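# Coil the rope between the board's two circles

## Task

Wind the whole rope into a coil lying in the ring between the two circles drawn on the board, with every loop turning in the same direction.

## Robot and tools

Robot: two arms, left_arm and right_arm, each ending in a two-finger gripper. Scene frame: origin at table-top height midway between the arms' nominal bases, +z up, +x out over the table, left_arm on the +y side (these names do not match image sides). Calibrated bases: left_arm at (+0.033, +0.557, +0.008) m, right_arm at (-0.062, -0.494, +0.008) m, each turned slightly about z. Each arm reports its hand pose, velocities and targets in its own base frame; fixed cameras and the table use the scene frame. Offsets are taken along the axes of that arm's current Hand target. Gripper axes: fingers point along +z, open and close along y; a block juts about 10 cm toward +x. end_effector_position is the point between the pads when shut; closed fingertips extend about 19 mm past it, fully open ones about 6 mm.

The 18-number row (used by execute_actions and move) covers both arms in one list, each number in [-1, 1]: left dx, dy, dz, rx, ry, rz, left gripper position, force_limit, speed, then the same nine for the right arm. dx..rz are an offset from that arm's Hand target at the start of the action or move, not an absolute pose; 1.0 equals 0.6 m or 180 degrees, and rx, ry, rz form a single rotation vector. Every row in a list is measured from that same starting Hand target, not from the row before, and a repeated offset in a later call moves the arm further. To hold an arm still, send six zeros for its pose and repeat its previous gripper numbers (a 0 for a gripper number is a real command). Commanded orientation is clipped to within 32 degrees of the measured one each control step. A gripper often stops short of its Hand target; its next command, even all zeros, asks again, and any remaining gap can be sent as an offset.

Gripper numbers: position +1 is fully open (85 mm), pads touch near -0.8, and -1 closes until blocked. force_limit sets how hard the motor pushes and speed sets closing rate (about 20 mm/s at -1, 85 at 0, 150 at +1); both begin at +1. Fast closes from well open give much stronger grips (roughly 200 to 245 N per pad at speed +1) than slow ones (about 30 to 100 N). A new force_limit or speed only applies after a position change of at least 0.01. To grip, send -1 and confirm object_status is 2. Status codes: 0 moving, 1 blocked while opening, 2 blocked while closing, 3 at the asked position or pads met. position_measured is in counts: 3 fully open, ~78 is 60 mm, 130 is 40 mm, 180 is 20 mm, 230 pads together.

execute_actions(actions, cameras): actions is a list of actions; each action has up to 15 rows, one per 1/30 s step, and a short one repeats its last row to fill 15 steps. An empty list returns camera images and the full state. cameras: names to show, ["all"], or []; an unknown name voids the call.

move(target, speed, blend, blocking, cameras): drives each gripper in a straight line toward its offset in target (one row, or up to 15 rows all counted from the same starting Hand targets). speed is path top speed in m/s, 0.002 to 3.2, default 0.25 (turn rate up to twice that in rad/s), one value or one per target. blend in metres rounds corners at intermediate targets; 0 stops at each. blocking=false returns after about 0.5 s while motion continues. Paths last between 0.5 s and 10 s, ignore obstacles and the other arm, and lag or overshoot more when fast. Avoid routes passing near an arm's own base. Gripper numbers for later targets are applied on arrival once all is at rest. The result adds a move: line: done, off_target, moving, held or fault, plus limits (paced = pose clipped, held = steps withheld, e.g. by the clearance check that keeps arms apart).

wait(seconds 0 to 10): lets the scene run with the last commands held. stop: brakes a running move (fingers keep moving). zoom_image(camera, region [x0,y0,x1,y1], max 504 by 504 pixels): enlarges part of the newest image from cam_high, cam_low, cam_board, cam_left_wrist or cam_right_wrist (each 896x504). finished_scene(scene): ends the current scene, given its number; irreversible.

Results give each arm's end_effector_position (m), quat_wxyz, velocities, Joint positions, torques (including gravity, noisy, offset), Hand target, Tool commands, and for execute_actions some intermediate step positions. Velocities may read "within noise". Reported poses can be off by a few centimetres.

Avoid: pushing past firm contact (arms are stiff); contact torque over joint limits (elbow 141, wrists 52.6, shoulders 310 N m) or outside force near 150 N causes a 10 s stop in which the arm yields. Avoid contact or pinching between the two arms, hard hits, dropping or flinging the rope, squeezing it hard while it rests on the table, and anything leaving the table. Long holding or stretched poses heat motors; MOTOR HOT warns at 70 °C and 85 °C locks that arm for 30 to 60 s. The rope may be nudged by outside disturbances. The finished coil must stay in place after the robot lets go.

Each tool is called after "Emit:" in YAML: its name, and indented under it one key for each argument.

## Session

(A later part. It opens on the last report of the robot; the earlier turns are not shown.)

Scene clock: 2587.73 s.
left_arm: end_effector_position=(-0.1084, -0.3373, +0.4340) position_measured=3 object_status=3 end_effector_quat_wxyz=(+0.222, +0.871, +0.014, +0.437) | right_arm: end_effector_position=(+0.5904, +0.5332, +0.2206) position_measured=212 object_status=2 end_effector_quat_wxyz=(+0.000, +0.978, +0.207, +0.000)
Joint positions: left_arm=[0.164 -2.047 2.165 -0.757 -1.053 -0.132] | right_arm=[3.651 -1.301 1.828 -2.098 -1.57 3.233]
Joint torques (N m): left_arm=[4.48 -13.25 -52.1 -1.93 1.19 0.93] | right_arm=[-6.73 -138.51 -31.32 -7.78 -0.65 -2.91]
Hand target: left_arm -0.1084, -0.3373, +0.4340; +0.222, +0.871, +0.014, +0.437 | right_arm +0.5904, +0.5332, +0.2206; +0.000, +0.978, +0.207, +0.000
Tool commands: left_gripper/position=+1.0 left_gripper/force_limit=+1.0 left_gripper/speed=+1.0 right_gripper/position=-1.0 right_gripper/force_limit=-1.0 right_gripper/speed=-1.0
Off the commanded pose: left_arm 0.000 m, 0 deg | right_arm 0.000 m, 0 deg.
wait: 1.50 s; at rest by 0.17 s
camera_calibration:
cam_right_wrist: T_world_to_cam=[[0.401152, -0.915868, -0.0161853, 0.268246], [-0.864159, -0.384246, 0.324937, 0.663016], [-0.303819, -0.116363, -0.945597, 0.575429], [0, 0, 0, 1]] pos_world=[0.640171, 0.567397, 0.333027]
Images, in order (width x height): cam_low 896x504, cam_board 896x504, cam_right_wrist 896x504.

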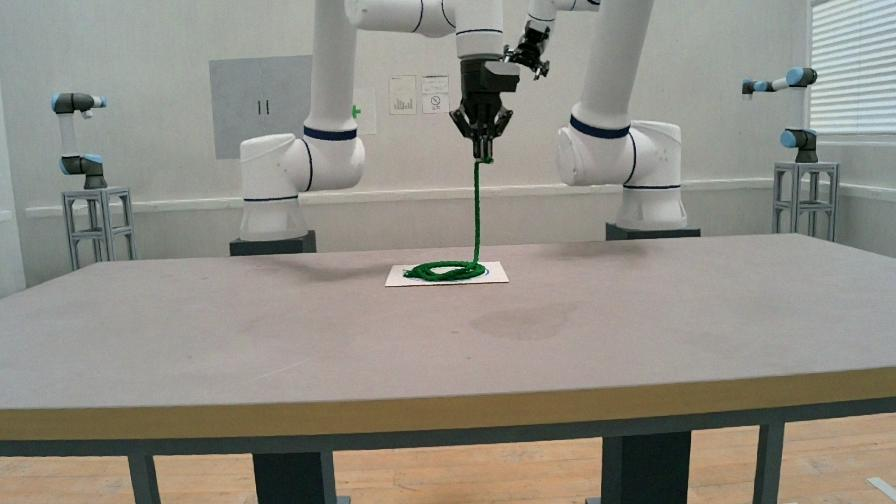

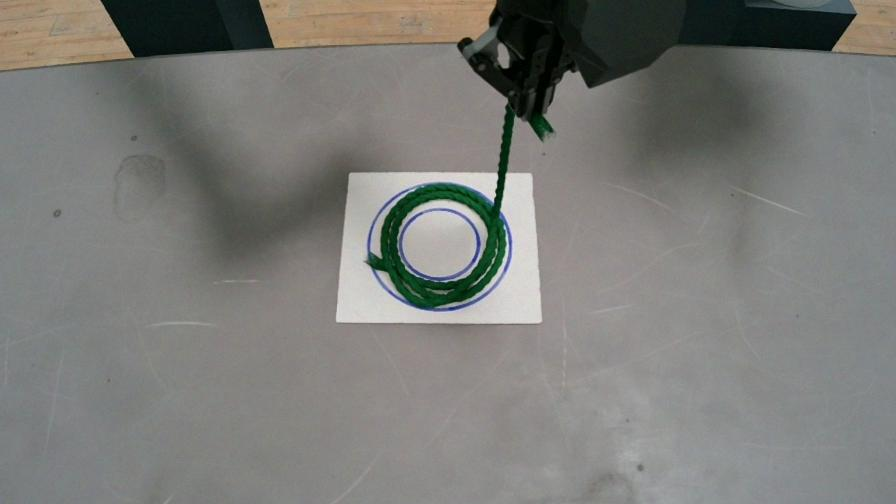

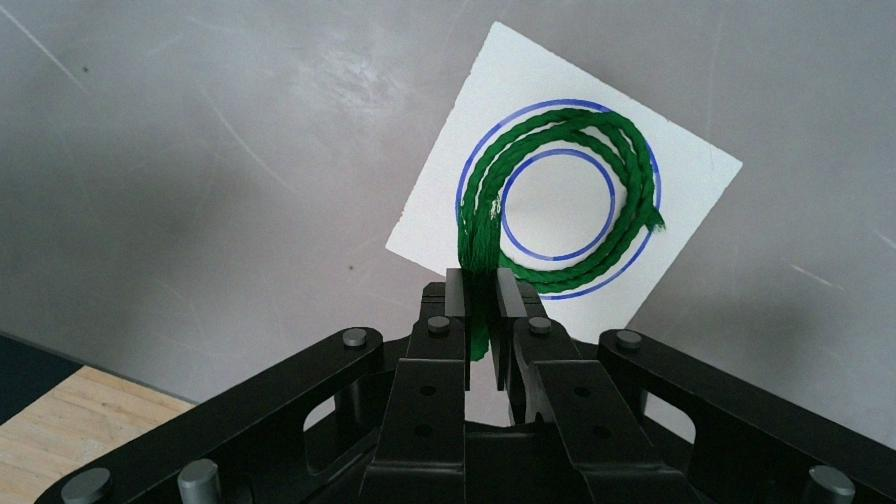

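Emit:
move:
  target: [0,0,0,0,0,0,1,1,1,-0.02824,-0.00413,0.015,0,0,0,-1,-1,-1]
  speed: 0.02

Emit:
wait:
  seconds: 1.5
  cameras: ["cam_board", "cam_low", "cam_right_wrist"]

Emit:
zoom_image:
  camera: "cam_board"
  region: [355, 170, 525, 320]

Emit:
zoom_image:
  camera: "cam_right_wrist"
  region: [400, 80, 650, 290]

Scene clock: 2612.17 s.
left_arm: end_effector_position=(-0.1084, -0.3373, +0.4340) position_measured=3 object_status=3 end_effector_quat_wxyz=(+0.222, +0.871, +0.014, +0.437) | right_arm: end_effector_position=(+0.5740, +0.5286, +0.2117) position_measured=212 object_status=2 end_effector_quat_wxyz=(+0.000, +0.978, +0.207, +0.000)
Joint positions: left_arm=[0.164 -2.047 2.165 -0.757 -1.053 -0.132] | right_arm=[3.656 -1.316 1.866 -2.121 -1.57 3.238]
Joint torques (N m): left_arm=[3.94 -14.55 -51.85 -1.87 1.31 1.07] | right_arm=[13 -136.5 -31.37 -7.91 2.1 4.33]
Hand target: left_arm -0.1084, -0.3373, +0.4340; +0.222, +0.871, +0.014, +0.437 | right_arm +0.5739, +0.5286, +0.2116; +0.000, +0.978, +0.207, +0.000
Off the commanded pose: left_arm 0.000 m, 0 deg | right_arm 0.000 m, 0 deg.
move: done

Scene clock: 2613.67 s.
left_arm: end_effector_position=(-0.1084, -0.3373, +0.4340) position_measured=3 object_status=3 end_effector_quat_wxyz=(+0.222, +0.871, +0.014, +0.437) | right_arm: end_effector_position=(+0.5739, +0.5286, +0.2116) position_measured=212 object_status=2 end_effector_quat_wxyz=(+0.000, +0.978, +0.207, +0.000)
Joint positions: left_arm=[0.164 -2.047 2.165 -0.757 -1.053 -0.132] | right_arm=[3.656 -1.316 1.866 -2.121 -1.57 3.238]
Joint torques (N m): left_arm=[4.15 -13.52 -51.8 -2.12 1.14 0.94] | right_arm=[9.83 -136.77 -29.44 -7.65 3.75 4.59]
Hand target: left_arm -0.1084, -0.3373, +0.4340; +0.222, +0.871, +0.014, +0.437 | right_arm +0.5739, +0.5286, +0.2116; +0.000, +0.978, +0.207, +0.000
Tool commands: left_gripper/position=+1.0 left_gripper/force_limit=+1.0 left_gripper/speed=+1.0 right_gripper/position=-1.0 right_gripper/force_limit=-1.0 right_gripper/speed=-1.0
Off the commanded pose: left_arm 0.000 m, 0 deg | right_arm 0.000 m, 0 deg.
wait: 1.50 s; at rest by 0.17 s
camera_calibration:
cam_right_wrist: T_world_to_cam=[[0.401152, -0.915868, -0.0161853, 0.270508], [-0.864159, -0.384246, 0.324937, 0.649882], [-0.303819, -0.116363, -0.945597, 0.561465], [0, 0, 0, 1]] pos_world=[0.623671, 0.562797, 0.324127]
Images, in order (width x height): cam_low 896x504, cam_board 896x504, cam_right_wrist 896x504.

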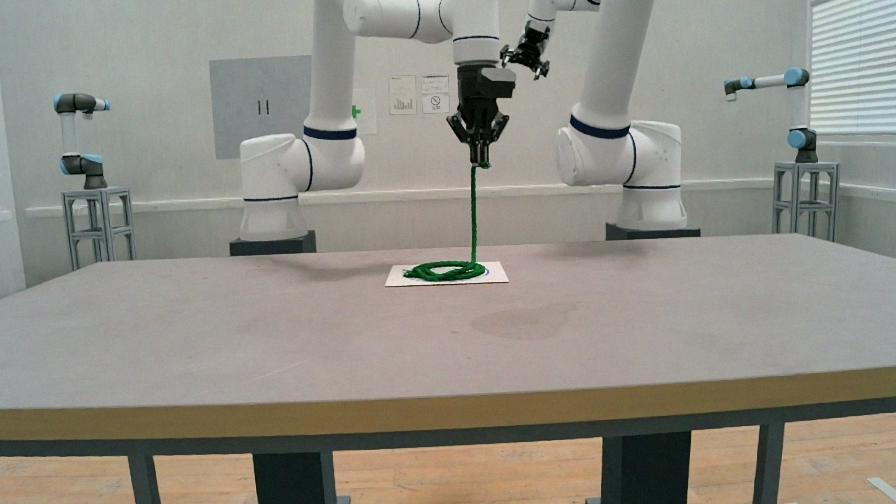

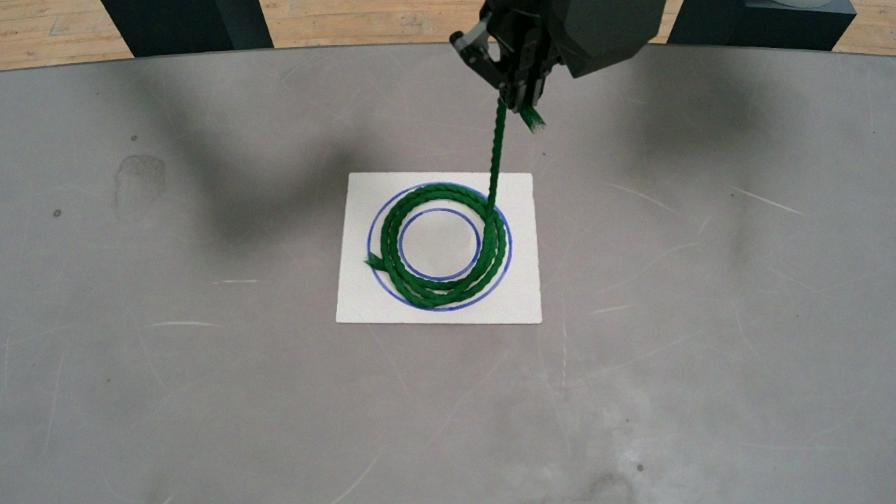

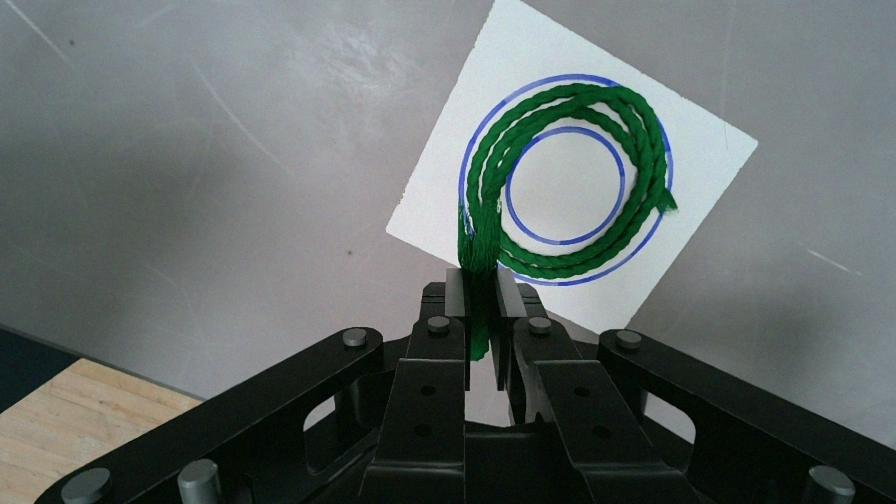

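Scaled by 2.965.

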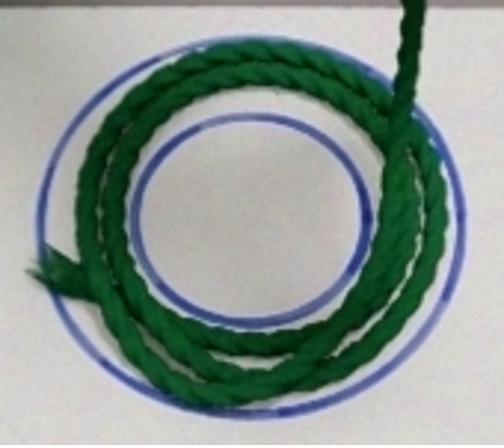

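Scaled by 2.016.

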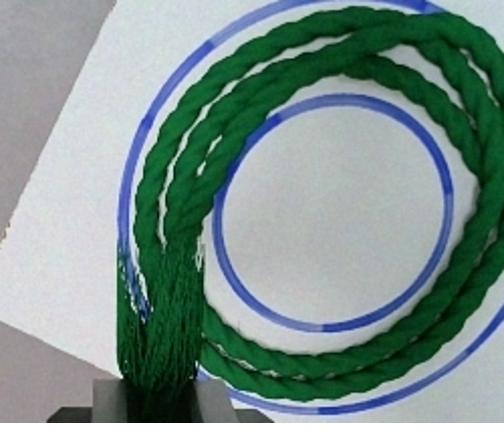

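Emit:
move:
  target: [0,0,0,0,0,0,1,1,1,-0.00112,0.03996,0.002,0,0,0,-1,-1,-1]
  speed: 0.02

Emit:
wait:
  seconds: 1.5
  cameras: ["cam_board", "cam_low", "cam_right_wrist"]

Emit:
zoom_image:
  camera: "cam_board"
  region: [355, 170, 525, 320]

Emit:
zoom_image:
  camera: "cam_right_wrist"
  region: [400, 80, 650, 290]

Scene clock: 2654.83 s.
left_arm: end_effector_position=(-0.1084, -0.3373, +0.4340) position_measured=3 object_status=3 end_effector_quat_wxyz=(+0.222, +0.871, +0.014, +0.437) | right_arm: end_effector_position=(+0.5829, +0.5065, +0.2104) position_measured=212 object_status=2 end_effector_quat_wxyz=(+0.000, +0.978, +0.207, +0.000)
Joint positions: left_arm=[0.164 -2.047 2.165 -0.757 -1.053 -0.132] | right_arm=[3.625 -1.326 1.883 -2.127 -1.57 3.207]
Joint torques (N m): left_arm=[4.98 -12.81 -52.53 -2.27 1.11 0.96] | right_arm=[-6.83 -132.22 -30.1 -7.7 0.19 -2.18]
Hand target: left_arm -0.1084, -0.3373, +0.4340; +0.222, +0.871, +0.014, +0.437 | right_arm +0.5830, +0.5064, +0.2104; +0.000, +0.978, +0.207, +0.000
Off the commanded pose: left_arm 0.000 m, 0 deg | right_arm 0.000 m, 0 deg.
move: done

Scene clock: 2656.33 s.
left_arm: end_effector_position=(-0.1084, -0.3373, +0.4340) position_measured=3 object_status=3 end_effector_quat_wxyz=(+0.222, +0.871, +0.014, +0.437) | right_arm: end_effector_position=(+0.5830, +0.5064, +0.2104) position_measured=212 object_status=2 end_effector_quat_wxyz=(+0.000, +0.978, +0.207, +0.000)
Joint positions: left_arm=[0.164 -2.047 2.165 -0.757 -1.053 -0.132] | right_arm=[3.625 -1.326 1.883 -2.127 -1.57 3.207]
Joint torques (N m): left_arm=[3.86 -14.73 -51.82 -1.97 1.07 1] | right_arm=[-10.74 -131.99 -30.19 -7.54 -1.66 -2.84]
Hand target: left_arm -0.1084, -0.3373, +0.4340; +0.222, +0.871, +0.014, +0.437 | right_arm +0.5830, +0.5064, +0.2104; +0.000, +0.978, +0.207, +0.000
Tool commands: left_gripper/position=+1.0 left_gripper/force_limit=+1.0 left_gripper/speed=+1.0 right_gripper/position=-1.0 right_gripper/force_limit=-1.0 right_gripper/speed=-1.0
Off the commanded pose: left_arm 0.000 m, 0 deg | right_arm 0.000 m, 0 deg.
wait: 1.50 s; at rest by 0.17 s
camera_calibration:
cam_right_wrist: T_world_to_cam=[[0.401152, -0.915868, -0.0161853, 0.246595], [-0.864159, -0.384246, 0.324937, 0.649677], [-0.303819, -0.116363, -0.945597, 0.560429], [0, 0, 0, 1]] pos_world=[0.632771, 0.540697, 0.322827]
Images, in order (width x height): cam_low 896x504, cam_board 896x504, cam_right_wrist 896x504.

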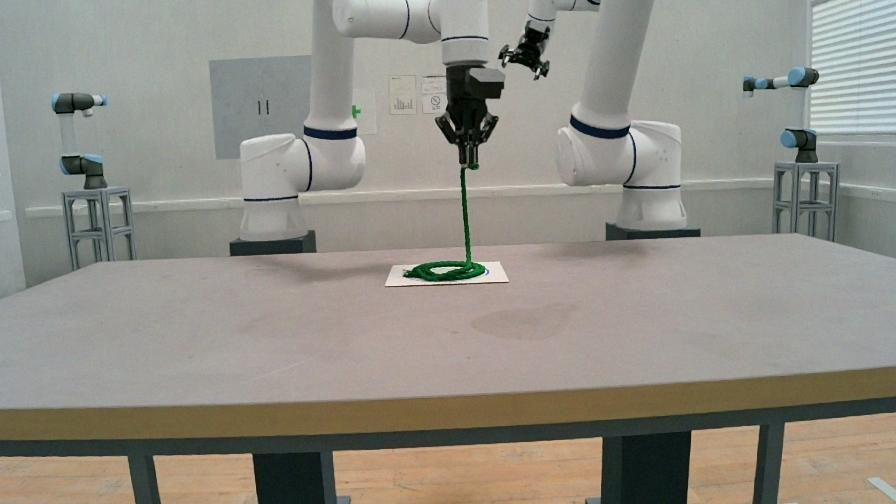

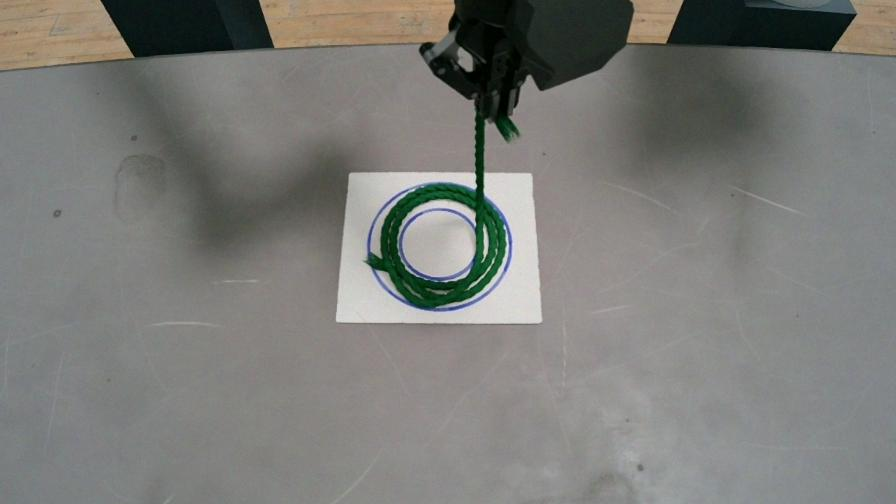

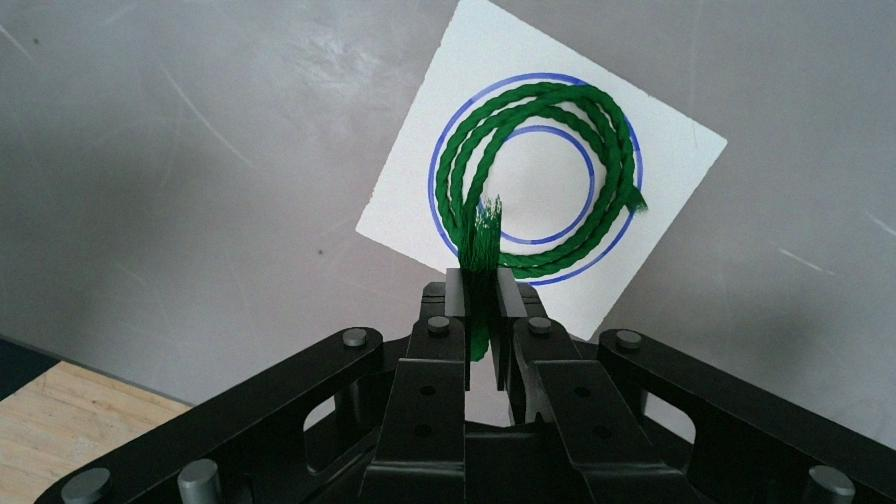

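Scaled by 2.965.

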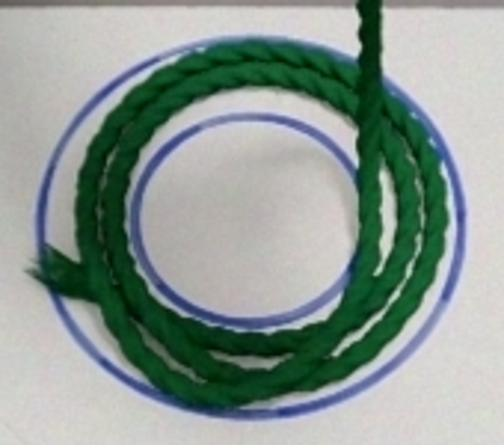

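Scaled by 2.016.

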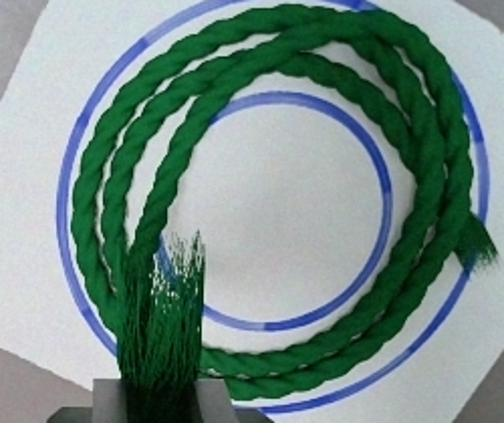

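Emit:
move:
  target: [0,0,0,0,0,0,1,1,1,0,0,0.015,0,0,0,-1,-1,-1]
  speed: 0.02

Emit:
wait:
  seconds: 1.0
  cameras: ["cam_board", "cam_right_wrist"]

Emit:
zoom_image:
  camera: "cam_board"
  region: [355, 170, 525, 320]

Emit:
zoom_image:
  camera: "cam_right_wrist"
  region: [400, 80, 650, 290]

Scene clock: 2671.03 s.
left_arm: end_effector_position=(-0.1084, -0.3373, +0.4340) position_measured=3 object_status=3 end_effector_quat_wxyz=(+0.222, +0.871, +0.014, +0.437) | right_arm: end_effector_position=(+0.5830, +0.5064, +0.2015) position_measured=212 object_status=2 end_effector_quat_wxyz=(+0.000, +0.978, +0.207, +0.000)
Joint positions: left_arm=[0.164 -2.047 2.165 -0.757 -1.053 -0.132] | right_arm=[3.625 -1.318 1.891 -2.143 -1.57 3.207]
Joint torques (N m): left_arm=[4.21 -13.72 -52.36 -1.99 1.15 1.03] | right_arm=[-4.46 -82.25 -29.89 -7.92 -1.56 -2.27]
Hand target: left_arm -0.1084, -0.3373, +0.4340; +0.222, +0.871, +0.014, +0.437 | right_arm +0.5830, +0.5064, +0.2014; +0.000, +0.978, +0.207, +0.000
Off the commanded pose: left_arm 0.000 m, 0 deg | right_arm 0.000 m, 0 deg.
move: done

Scene clock: 2672.03 s.
left_arm: end_effector_position=(-0.1084, -0.3373, +0.4340) position_measured=3 object_status=3 end_effector_quat_wxyz=(+0.222, +0.871, +0.014, +0.437) | right_arm: end_effector_position=(+0.5830, +0.5064, +0.2014) position_measured=212 object_status=2 end_effector_quat_wxyz=(+0.000, +0.978, +0.207, +0.000)
Joint positions: left_arm=[0.164 -2.047 2.165 -0.757 -1.053 -0.132] | right_arm=[3.625 -1.318 1.891 -2.143 -1.57 3.207]
Joint torques (N m): left_arm=[4.08 -13.72 -51.83 -2.25 1.22 1.05] | right_arm=[-0.99 -82.94 -29.64 -8.05 -1.64 -1.51]
Hand target: left_arm -0.1084, -0.3373, +0.4340; +0.222, +0.871, +0.014, +0.437 | right_arm +0.5830, +0.5064, +0.2014; +0.000, +0.978, +0.207, +0.000
Tool commands: left_gripper/position=+1.0 left_gripper/force_limit=+1.0 left_gripper/speed=+1.0 right_gripper/position=-1.0 right_gripper/force_limit=-1.0 right_gripper/speed=-1.0
Off the commanded pose: left_arm 0.000 m, 0 deg | right_arm 0.000 m, 0 deg.
wait: 1.00 s; at rest by 0.17 s
camera_calibration:
cam_right_wrist: T_world_to_cam=[[0.401152, -0.915868, -0.0161853, 0.24645], [-0.864159, -0.384246, 0.324937, 0.652601], [-0.303819, -0.116363, -0.945597, 0.551918], [0, 0, 0, 1]] pos_world=[0.632771, 0.540697, 0.313827]
Images, in order (width x height): cam_board 896x504, cam_right_wrist 896x504.

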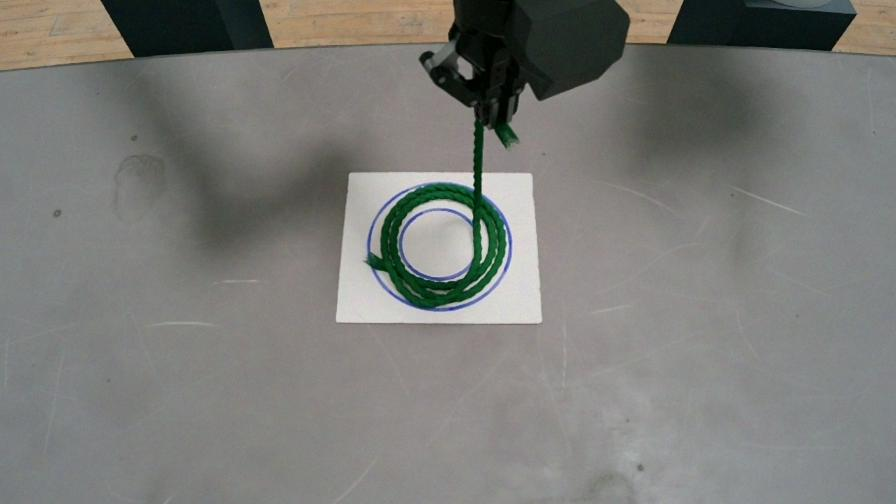

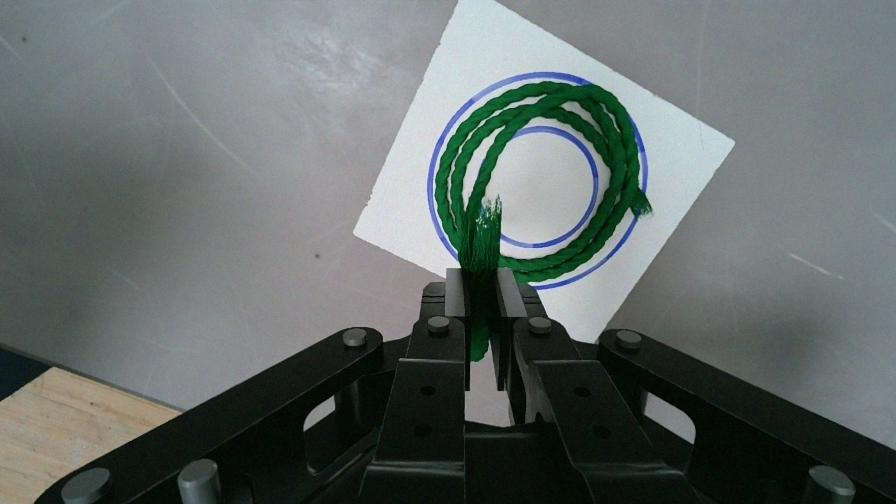

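Scaled by 2.965.

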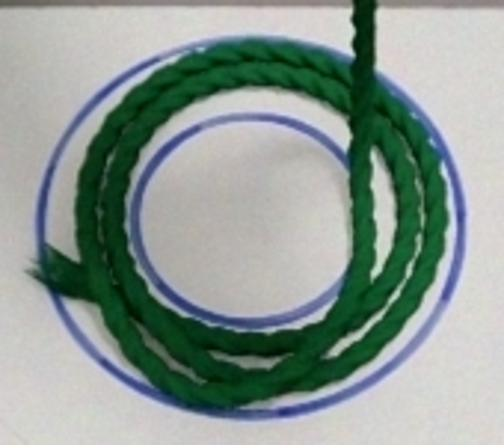

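Scaled by 2.016.

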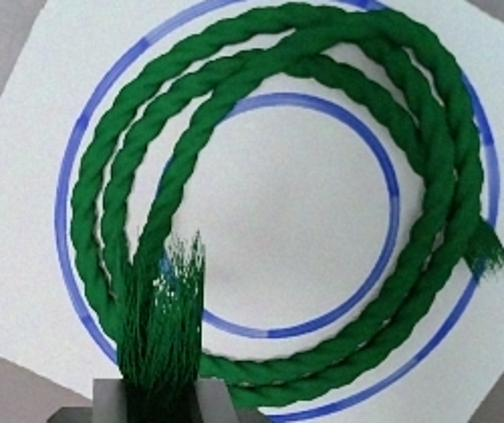

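Emit:
move:
  target:
    - [0,0,0,0,0,0,1,1,1,-0.02947,0.01264,0.01667,0,0,0,-1,-1,-1]
    - [0,0,0,0,0,0,1,1,1,-0.04804,0.03685,0.03833,0,0,0,-1,-1,-1]
  speed: 0.02
  blend: 0.004

Emit:
wait:
  seconds: 1.0
  cameras: ["cam_board", "cam_low", "cam_right_wrist"]

Emit:
zoom_image:
  camera: "cam_board"
  region: [355, 170, 525, 320]

Emit:
zoom_image:
  camera: "cam_right_wrist"
  region: [370, 60, 620, 270]

Scene clock: 2714.03 s.
left_arm: end_effector_position=(-0.1084, -0.3373, +0.4340) position_measured=3 object_status=3 end_effector_quat_wxyz=(+0.222, +0.871, +0.014, +0.437) | right_arm: end_effector_position=(+0.5657, +0.4746, +0.1785) position_measured=212 object_status=2 end_effector_quat_wxyz=(+0.000, +0.978, +0.207, +0.000)
Joint positions: left_arm=[0.164 -2.047 2.165 -0.757 -1.053 -0.132] | right_arm=[3.597 -1.346 1.975 -2.2 -1.57 3.179]
Joint torques (N m): left_arm=[5.63 -12.41 -51.69 -2.09 1.05 0.96] | right_arm=[-6.34 -128.05 -29.9 -7.65 -1.22 -2.64]
Hand target: left_arm -0.1084, -0.3373, +0.4340; +0.222, +0.871, +0.014, +0.437 | right_arm +0.5656, +0.4745, +0.1784; +0.000, +0.978, +0.207, +0.000
Off the commanded pose: left_arm 0.000 m, 0 deg | right_arm 0.000 m, 0 deg.
move: done

Scene clock: 2715.03 s.
left_arm: end_effector_position=(-0.1084, -0.3373, +0.4340) position_measured=3 object_status=3 end_effector_quat_wxyz=(+0.222, +0.871, +0.014, +0.437) | right_arm: end_effector_position=(+0.5656, +0.4745, +0.1784) position_measured=212 object_status=2 end_effector_quat_wxyz=(+0.000, +0.978, +0.207, +0.000)
Joint positions: left_arm=[0.164 -2.047 2.165 -0.757 -1.053 -0.132] | right_arm=[3.597 -1.346 1.976 -2.2 -1.57 3.179]
Joint torques (N m): left_arm=[5.26 -14.29 -52.37 -2.26 1.07 1.01] | right_arm=[-5.97 -124.84 -28.68 -7.13 -0.01 -3.03]
Hand target: left_arm -0.1084, -0.3373, +0.4340; +0.222, +0.871, +0.014, +0.437 | right_arm +0.5656, +0.4745, +0.1784; +0.000, +0.978, +0.207, +0.000
Tool commands: left_gripper/position=+1.0 left_gripper/force_limit=+1.0 left_gripper/speed=+1.0 right_gripper/position=-1.0 right_gripper/force_limit=-1.0 right_gripper/speed=-1.0
Off the commanded pose: left_arm 0.000 m, 0 deg | right_arm 0.000 m, 0 deg.
wait: 1.00 s; at rest by 0.17 s
camera_calibration:
cam_right_wrist: T_world_to_cam=[[0.401152, -0.915868, -0.0161853, 0.223841], [-0.864159, -0.384246, 0.324937, 0.632781], [-0.303819, -0.116363, -0.945597, 0.521171], [0, 0, 0, 1]] pos_world=[0.615371, 0.508797, 0.290827]
Images, in order (width x height): cam_low 896x504, cam_board 896x504, cam_right_wrist 896x504.

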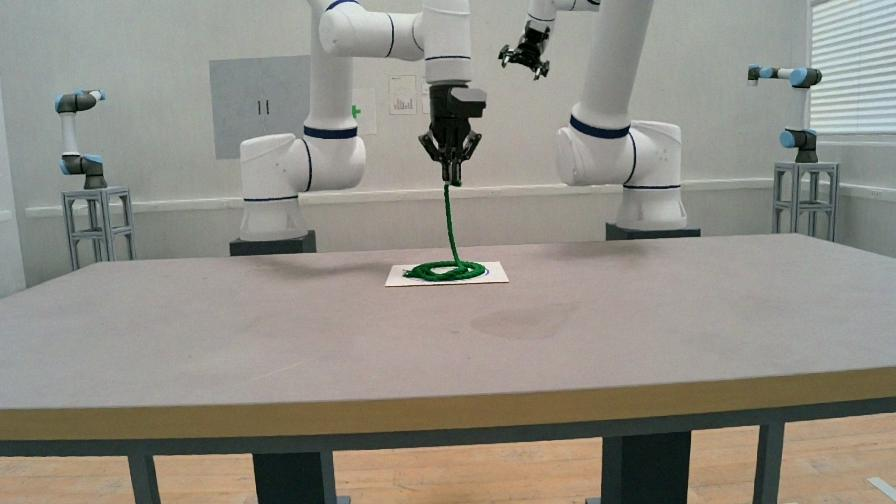

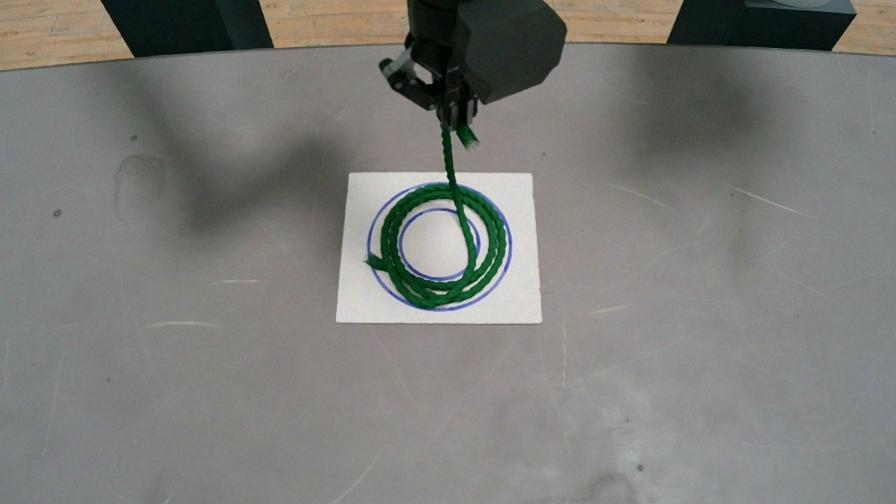

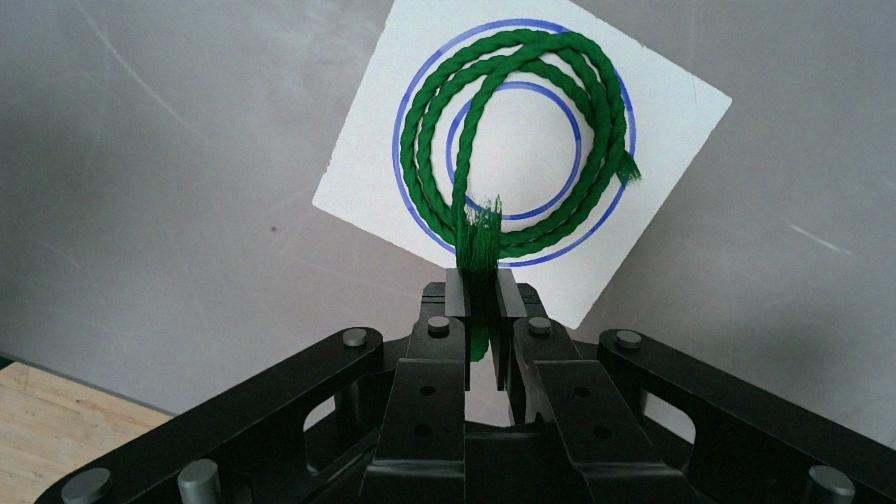

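Scaled by 2.965.

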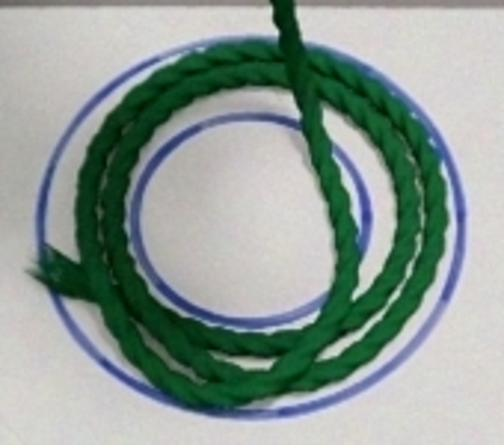

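Scaled by 2.016.

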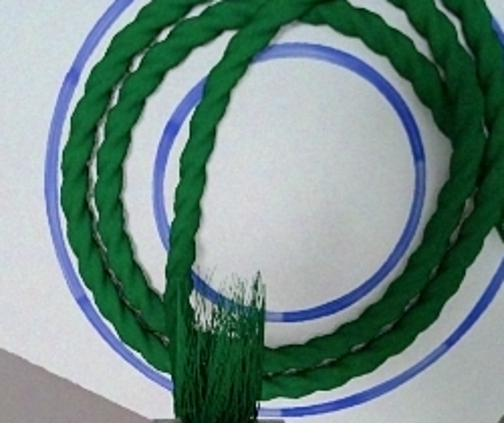

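Emit:
move:
  target:
    - [0,0,0,0,0,0,1,1,1,0,0,-0.02833,0,0,0,-1,-1,-1]
    - [0,0,0,0,0,0,1,1,1,0.05334,-0.04635,-0.095,0,0,0,-1,-1,-1]
    - [0,0,0,0,0,0,1,1,1,0.13505,-0.0506,-0.16167,0,0,0,-1,-1,-1]
    - [0,0,0,0,0,0,1,1,1,0.19623,0.00914,-0.25333,0,0,0,-1,-1,-1]
    - [0,0,0,0,0,0,1,1,1,0.19713,0.0972,-0.345,0,0,0,-1,-1,-1]
  speed: 0.04
  blend: 0.006

Emit:
wait:
  seconds: 2
  cameras: ["cam_board", "cam_low", "cam_right_wrist"]

Emit:
zoom_image:
  camera: "cam_board"
  region: [355, 170, 525, 320]

Emit:
zoom_image:
  camera: "cam_low"
  region: [380, 200, 520, 300]

Scene clock: 2822.60 s.
left_arm: end_effector_position=(-0.1084, -0.3373, +0.4340) position_measured=3 object_status=3 end_effector_quat_wxyz=(+0.222, +0.871, +0.014, +0.437) | right_arm: end_effector_position=(+0.6975, +0.4692, +0.3852) position_measured=212 object_status=2 end_effector_quat_wxyz=(+0.000, +0.978, +0.207, +0.000)
Joint positions: left_arm=[0.164 -2.047 2.165 -0.757 -1.053 -0.132] | right_arm=[3.521 -1.329 1.554 -1.795 -1.57 3.103]
Joint torques (N m): left_arm=[4.95 -12.73 -51.64 -2.23 0.97 0.87] | right_arm=[-5.94 -143.81 -56.04 -1.84 -1.31 -2.78]
Hand target: left_arm -0.1084, -0.3373, +0.4340; +0.222, +0.871, +0.014, +0.437 | right_arm +0.6975, +0.4691, +0.3853; +0.000, +0.978, +0.207, +0.000
Off the commanded pose: left_arm 0.000 m, 0 deg | right_arm 0.000 m, 0 deg.
move: done

Scene clock: 2824.60 s.
left_arm: end_effector_position=(-0.1084, -0.3373, +0.4340) position_measured=3 object_status=3 end_effector_quat_wxyz=(+0.222, +0.871, +0.014, +0.437) | right_arm: end_effector_position=(+0.6975, +0.4691, +0.3853) position_measured=212 object_status=2 end_effector_quat_wxyz=(+0.000, +0.978, +0.207, +0.000)
Joint positions: left_arm=[0.164 -2.047 2.165 -0.757 -1.053 -0.132] | right_arm=[3.521 -1.329 1.554 -1.795 -1.57 3.103]
Joint torques (N m): left_arm=[2.97 -12.63 -51.41 -2.4 1.28 1.03] | right_arm=[-7.44 -142.9 -55.99 -2.36 1.8 -2.87]
Hand target: left_arm -0.1084, -0.3373, +0.4340; +0.222, +0.871, +0.014, +0.437 | right_arm +0.6975, +0.4691, +0.3853; +0.000, +0.978, +0.207, +0.000
Tool commands: left_gripper/position=+1.0 left_gripper/force_limit=+1.0 left_gripper/speed=+1.0 right_gripper/position=-1.0 right_gripper/force_limit=-1.0 right_gripper/speed=-1.0
Off the commanded pose: left_arm 0.000 m, 0 deg | right_arm 0.000 m, 0 deg.
wait: 2.00 s; at rest by 0.17 s
camera_calibration:
cam_right_wrist: T_world_to_cam=[[0.401152, -0.915868, -0.0161853, 0.169334], [-0.864159, -0.384246, 0.324937, 0.677427], [-0.303819, -0.116363, -0.945597, 0.756355], [0, 0, 0, 1]] pos_world=[0.747271, 0.503397, 0.497827]
Images, in order (width x height): cam_low 896x504, cam_board 896x504, cam_right_wrist 896x504.

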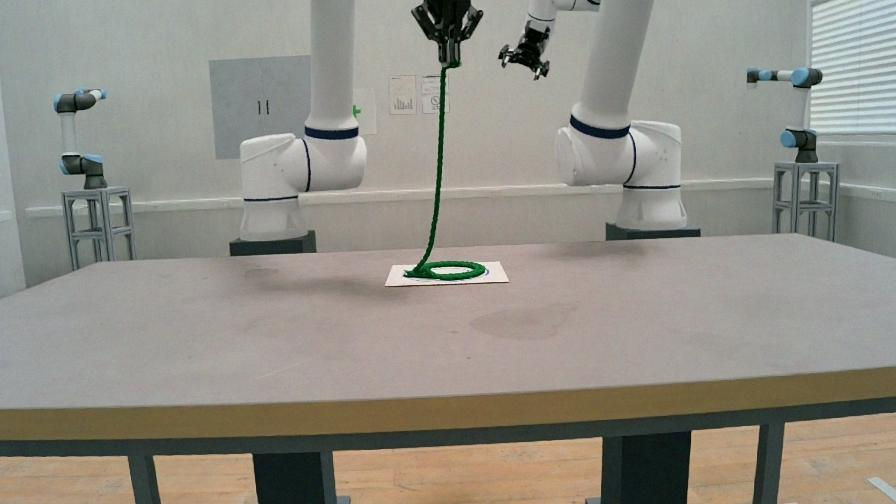

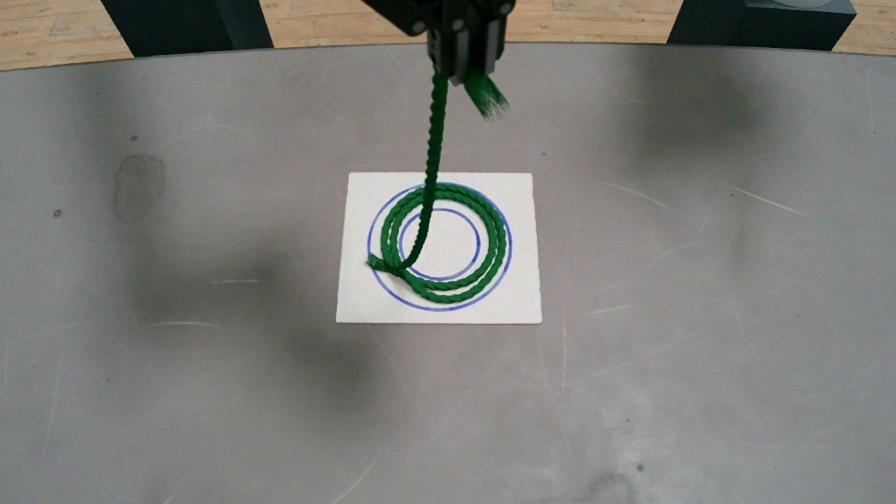

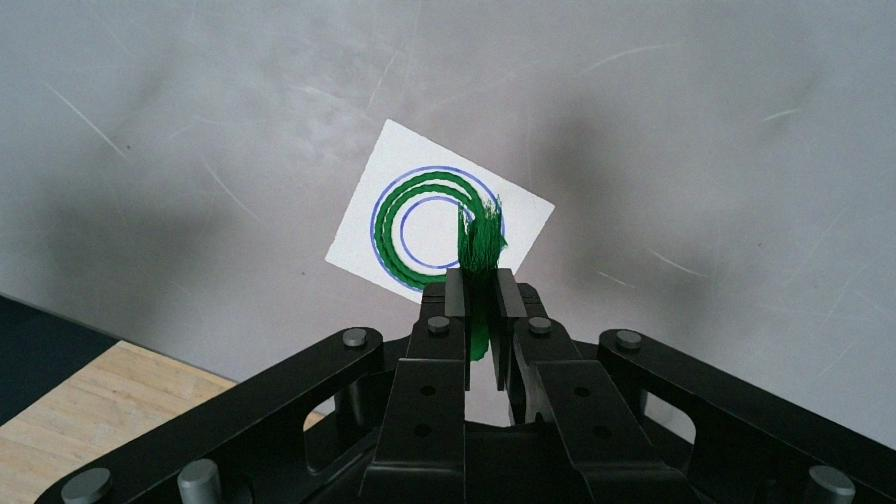

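Scaled by 2.965.

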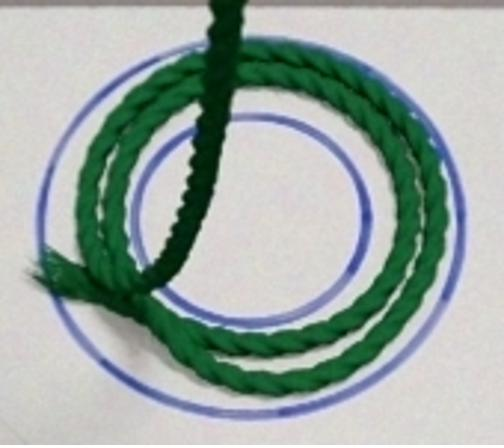

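Scaled by 3.600.

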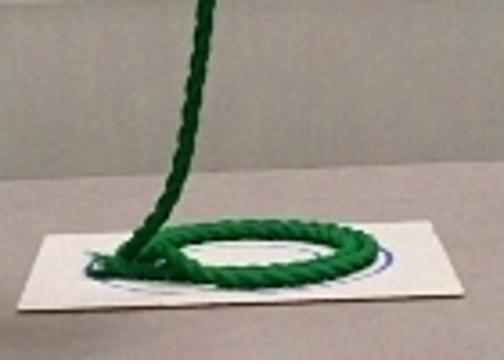

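Emit:
move:
  target: [0,0,0,0,0,0,1,1,1,-0.03632,0.00013,0,0,0,0,-1,-1,-1]
  speed: 0.025

Emit:
wait:
  seconds: 1.5
  cameras: ["cam_board", "cam_low", "cam_right_wrist"]

Emit:
zoom_image:
  camera: "cam_board"
  region: [355, 170, 525, 320]

Emit:
zoom_image:
  camera: "cam_low"
  region: [380, 200, 520, 300]

Scene clock: 2842.57 s.
left_arm: end_effector_position=(-0.1084, -0.3373, +0.4340) position_measured=3 object_status=3 end_effector_quat_wxyz=(+0.222, +0.871, +0.014, +0.437) | right_arm: end_effector_position=(+0.6777, +0.4603, +0.3853) position_measured=212 object_status=2 end_effector_quat_wxyz=(+0.000, +0.978, +0.207, +0.000)
Joint positions: left_arm=[0.164 -2.047 2.165 -0.757 -1.053 -0.132] | right_arm=[3.52 -1.364 1.597 -1.803 -1.57 3.102]
Joint torques (N m): left_arm=[4.07 -14.95 -51.81 -2.04 0.99 1.02] | right_arm=[-7.64 -138.46 -36.02 -7.74 2.82 -2.52]
Hand target: left_arm -0.1084, -0.3373, +0.4340; +0.222, +0.871, +0.014, +0.437 | right_arm +0.6776, +0.4602, +0.3853; +0.000, +0.978, +0.207, +0.000
Off the commanded pose: left_arm 0.000 m, 0 deg | right_arm 0.000 m, 0 deg.
move: done

Scene clock: 2844.07 s.
left_arm: end_effector_position=(-0.1084, -0.3373, +0.4340) position_measured=3 object_status=3 end_effector_quat_wxyz=(+0.222, +0.871, +0.014, +0.437) | right_arm: end_effector_position=(+0.6776, +0.4602, +0.3853) position_measured=212 object_status=2 end_effector_quat_wxyz=(+0.000, +0.978, +0.207, +0.000)
Joint positions: left_arm=[0.164 -2.047 2.165 -0.757 -1.053 -0.132] | right_arm=[3.52 -1.364 1.597 -1.803 -1.57 3.102]
Joint torques (N m): left_arm=[4.33 -12.73 -52.03 -2.1 1.05 0.93] | right_arm=[-7.34 -138.14 -34.82 -7.46 2.45 -2.8]
Hand target: left_arm -0.1084, -0.3373, +0.4340; +0.222, +0.871, +0.014, +0.437 | right_arm +0.6776, +0.4602, +0.3853; +0.000, +0.978, +0.207, +0.000
Tool commands: left_gripper/position=+1.0 left_gripper/force_limit=+1.0 left_gripper/speed=+1.0 right_gripper/position=-1.0 right_gripper/force_limit=-1.0 right_gripper/speed=-1.0
Off the commanded pose: left_arm 0.000 m, 0 deg | right_arm 0.000 m, 0 deg.
wait: 1.50 s; at rest by 0.17 s
camera_calibration:
cam_right_wrist: T_world_to_cam=[[0.401152, -0.915868, -0.0161853, 0.169166], [-0.864159, -0.384246, 0.324937, 0.65681], [-0.303819, -0.116363, -0.945597, 0.749273], [0, 0, 0, 1]] pos_world=[0.727371, 0.494497, 0.497827]
Images, in order (width x height): cam_low 896x504, cam_board 896x504, cam_right_wrist 896x504.

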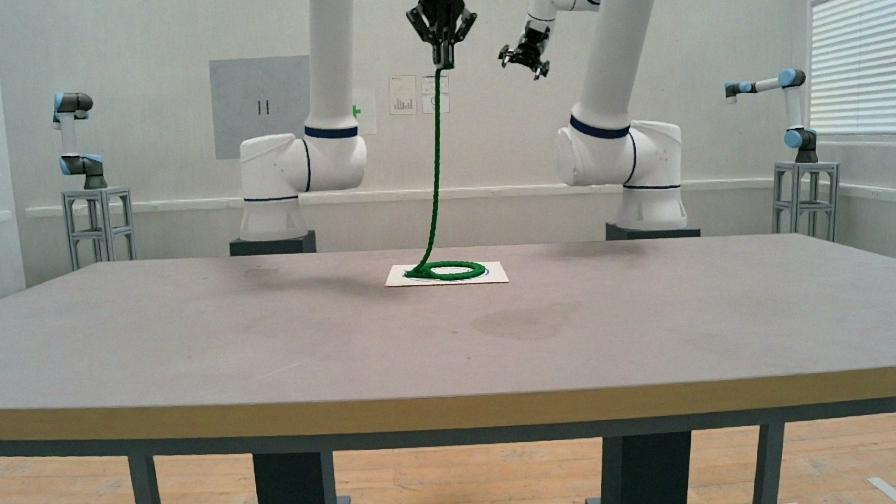

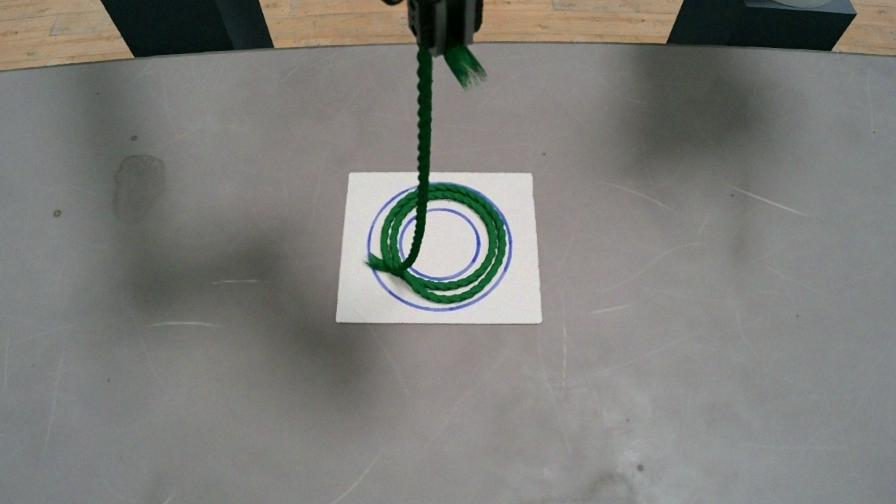

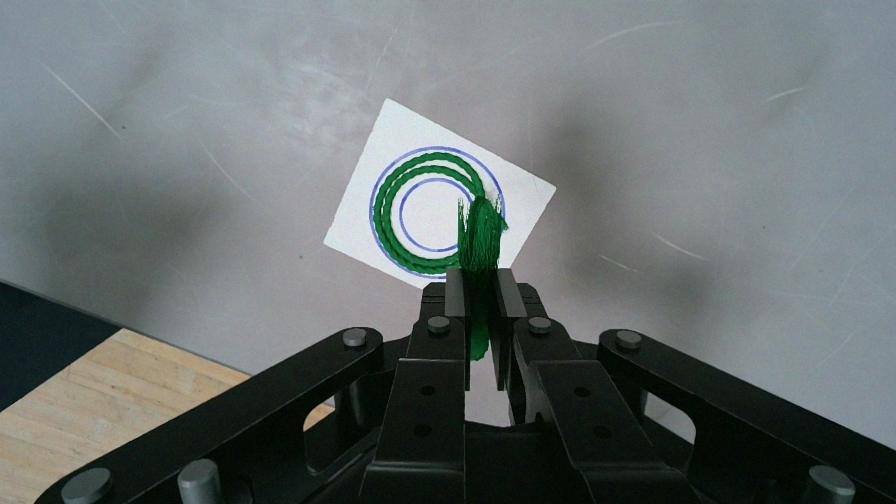

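Scaled by 2.965.

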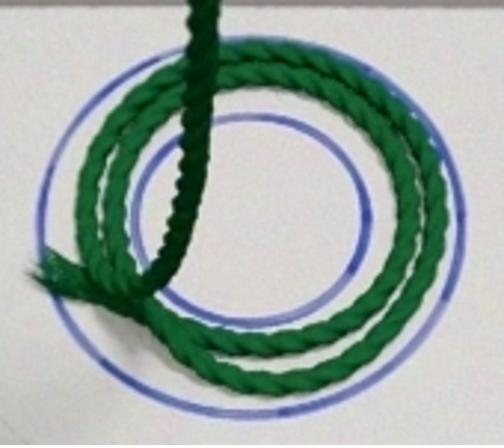

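Scaled by 3.600.

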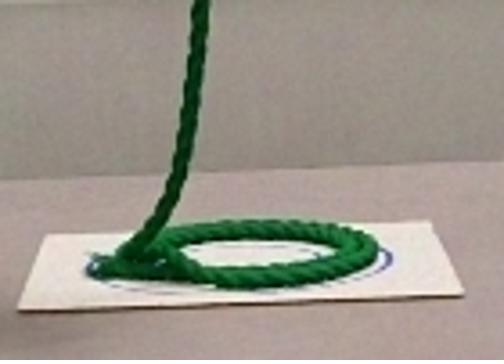

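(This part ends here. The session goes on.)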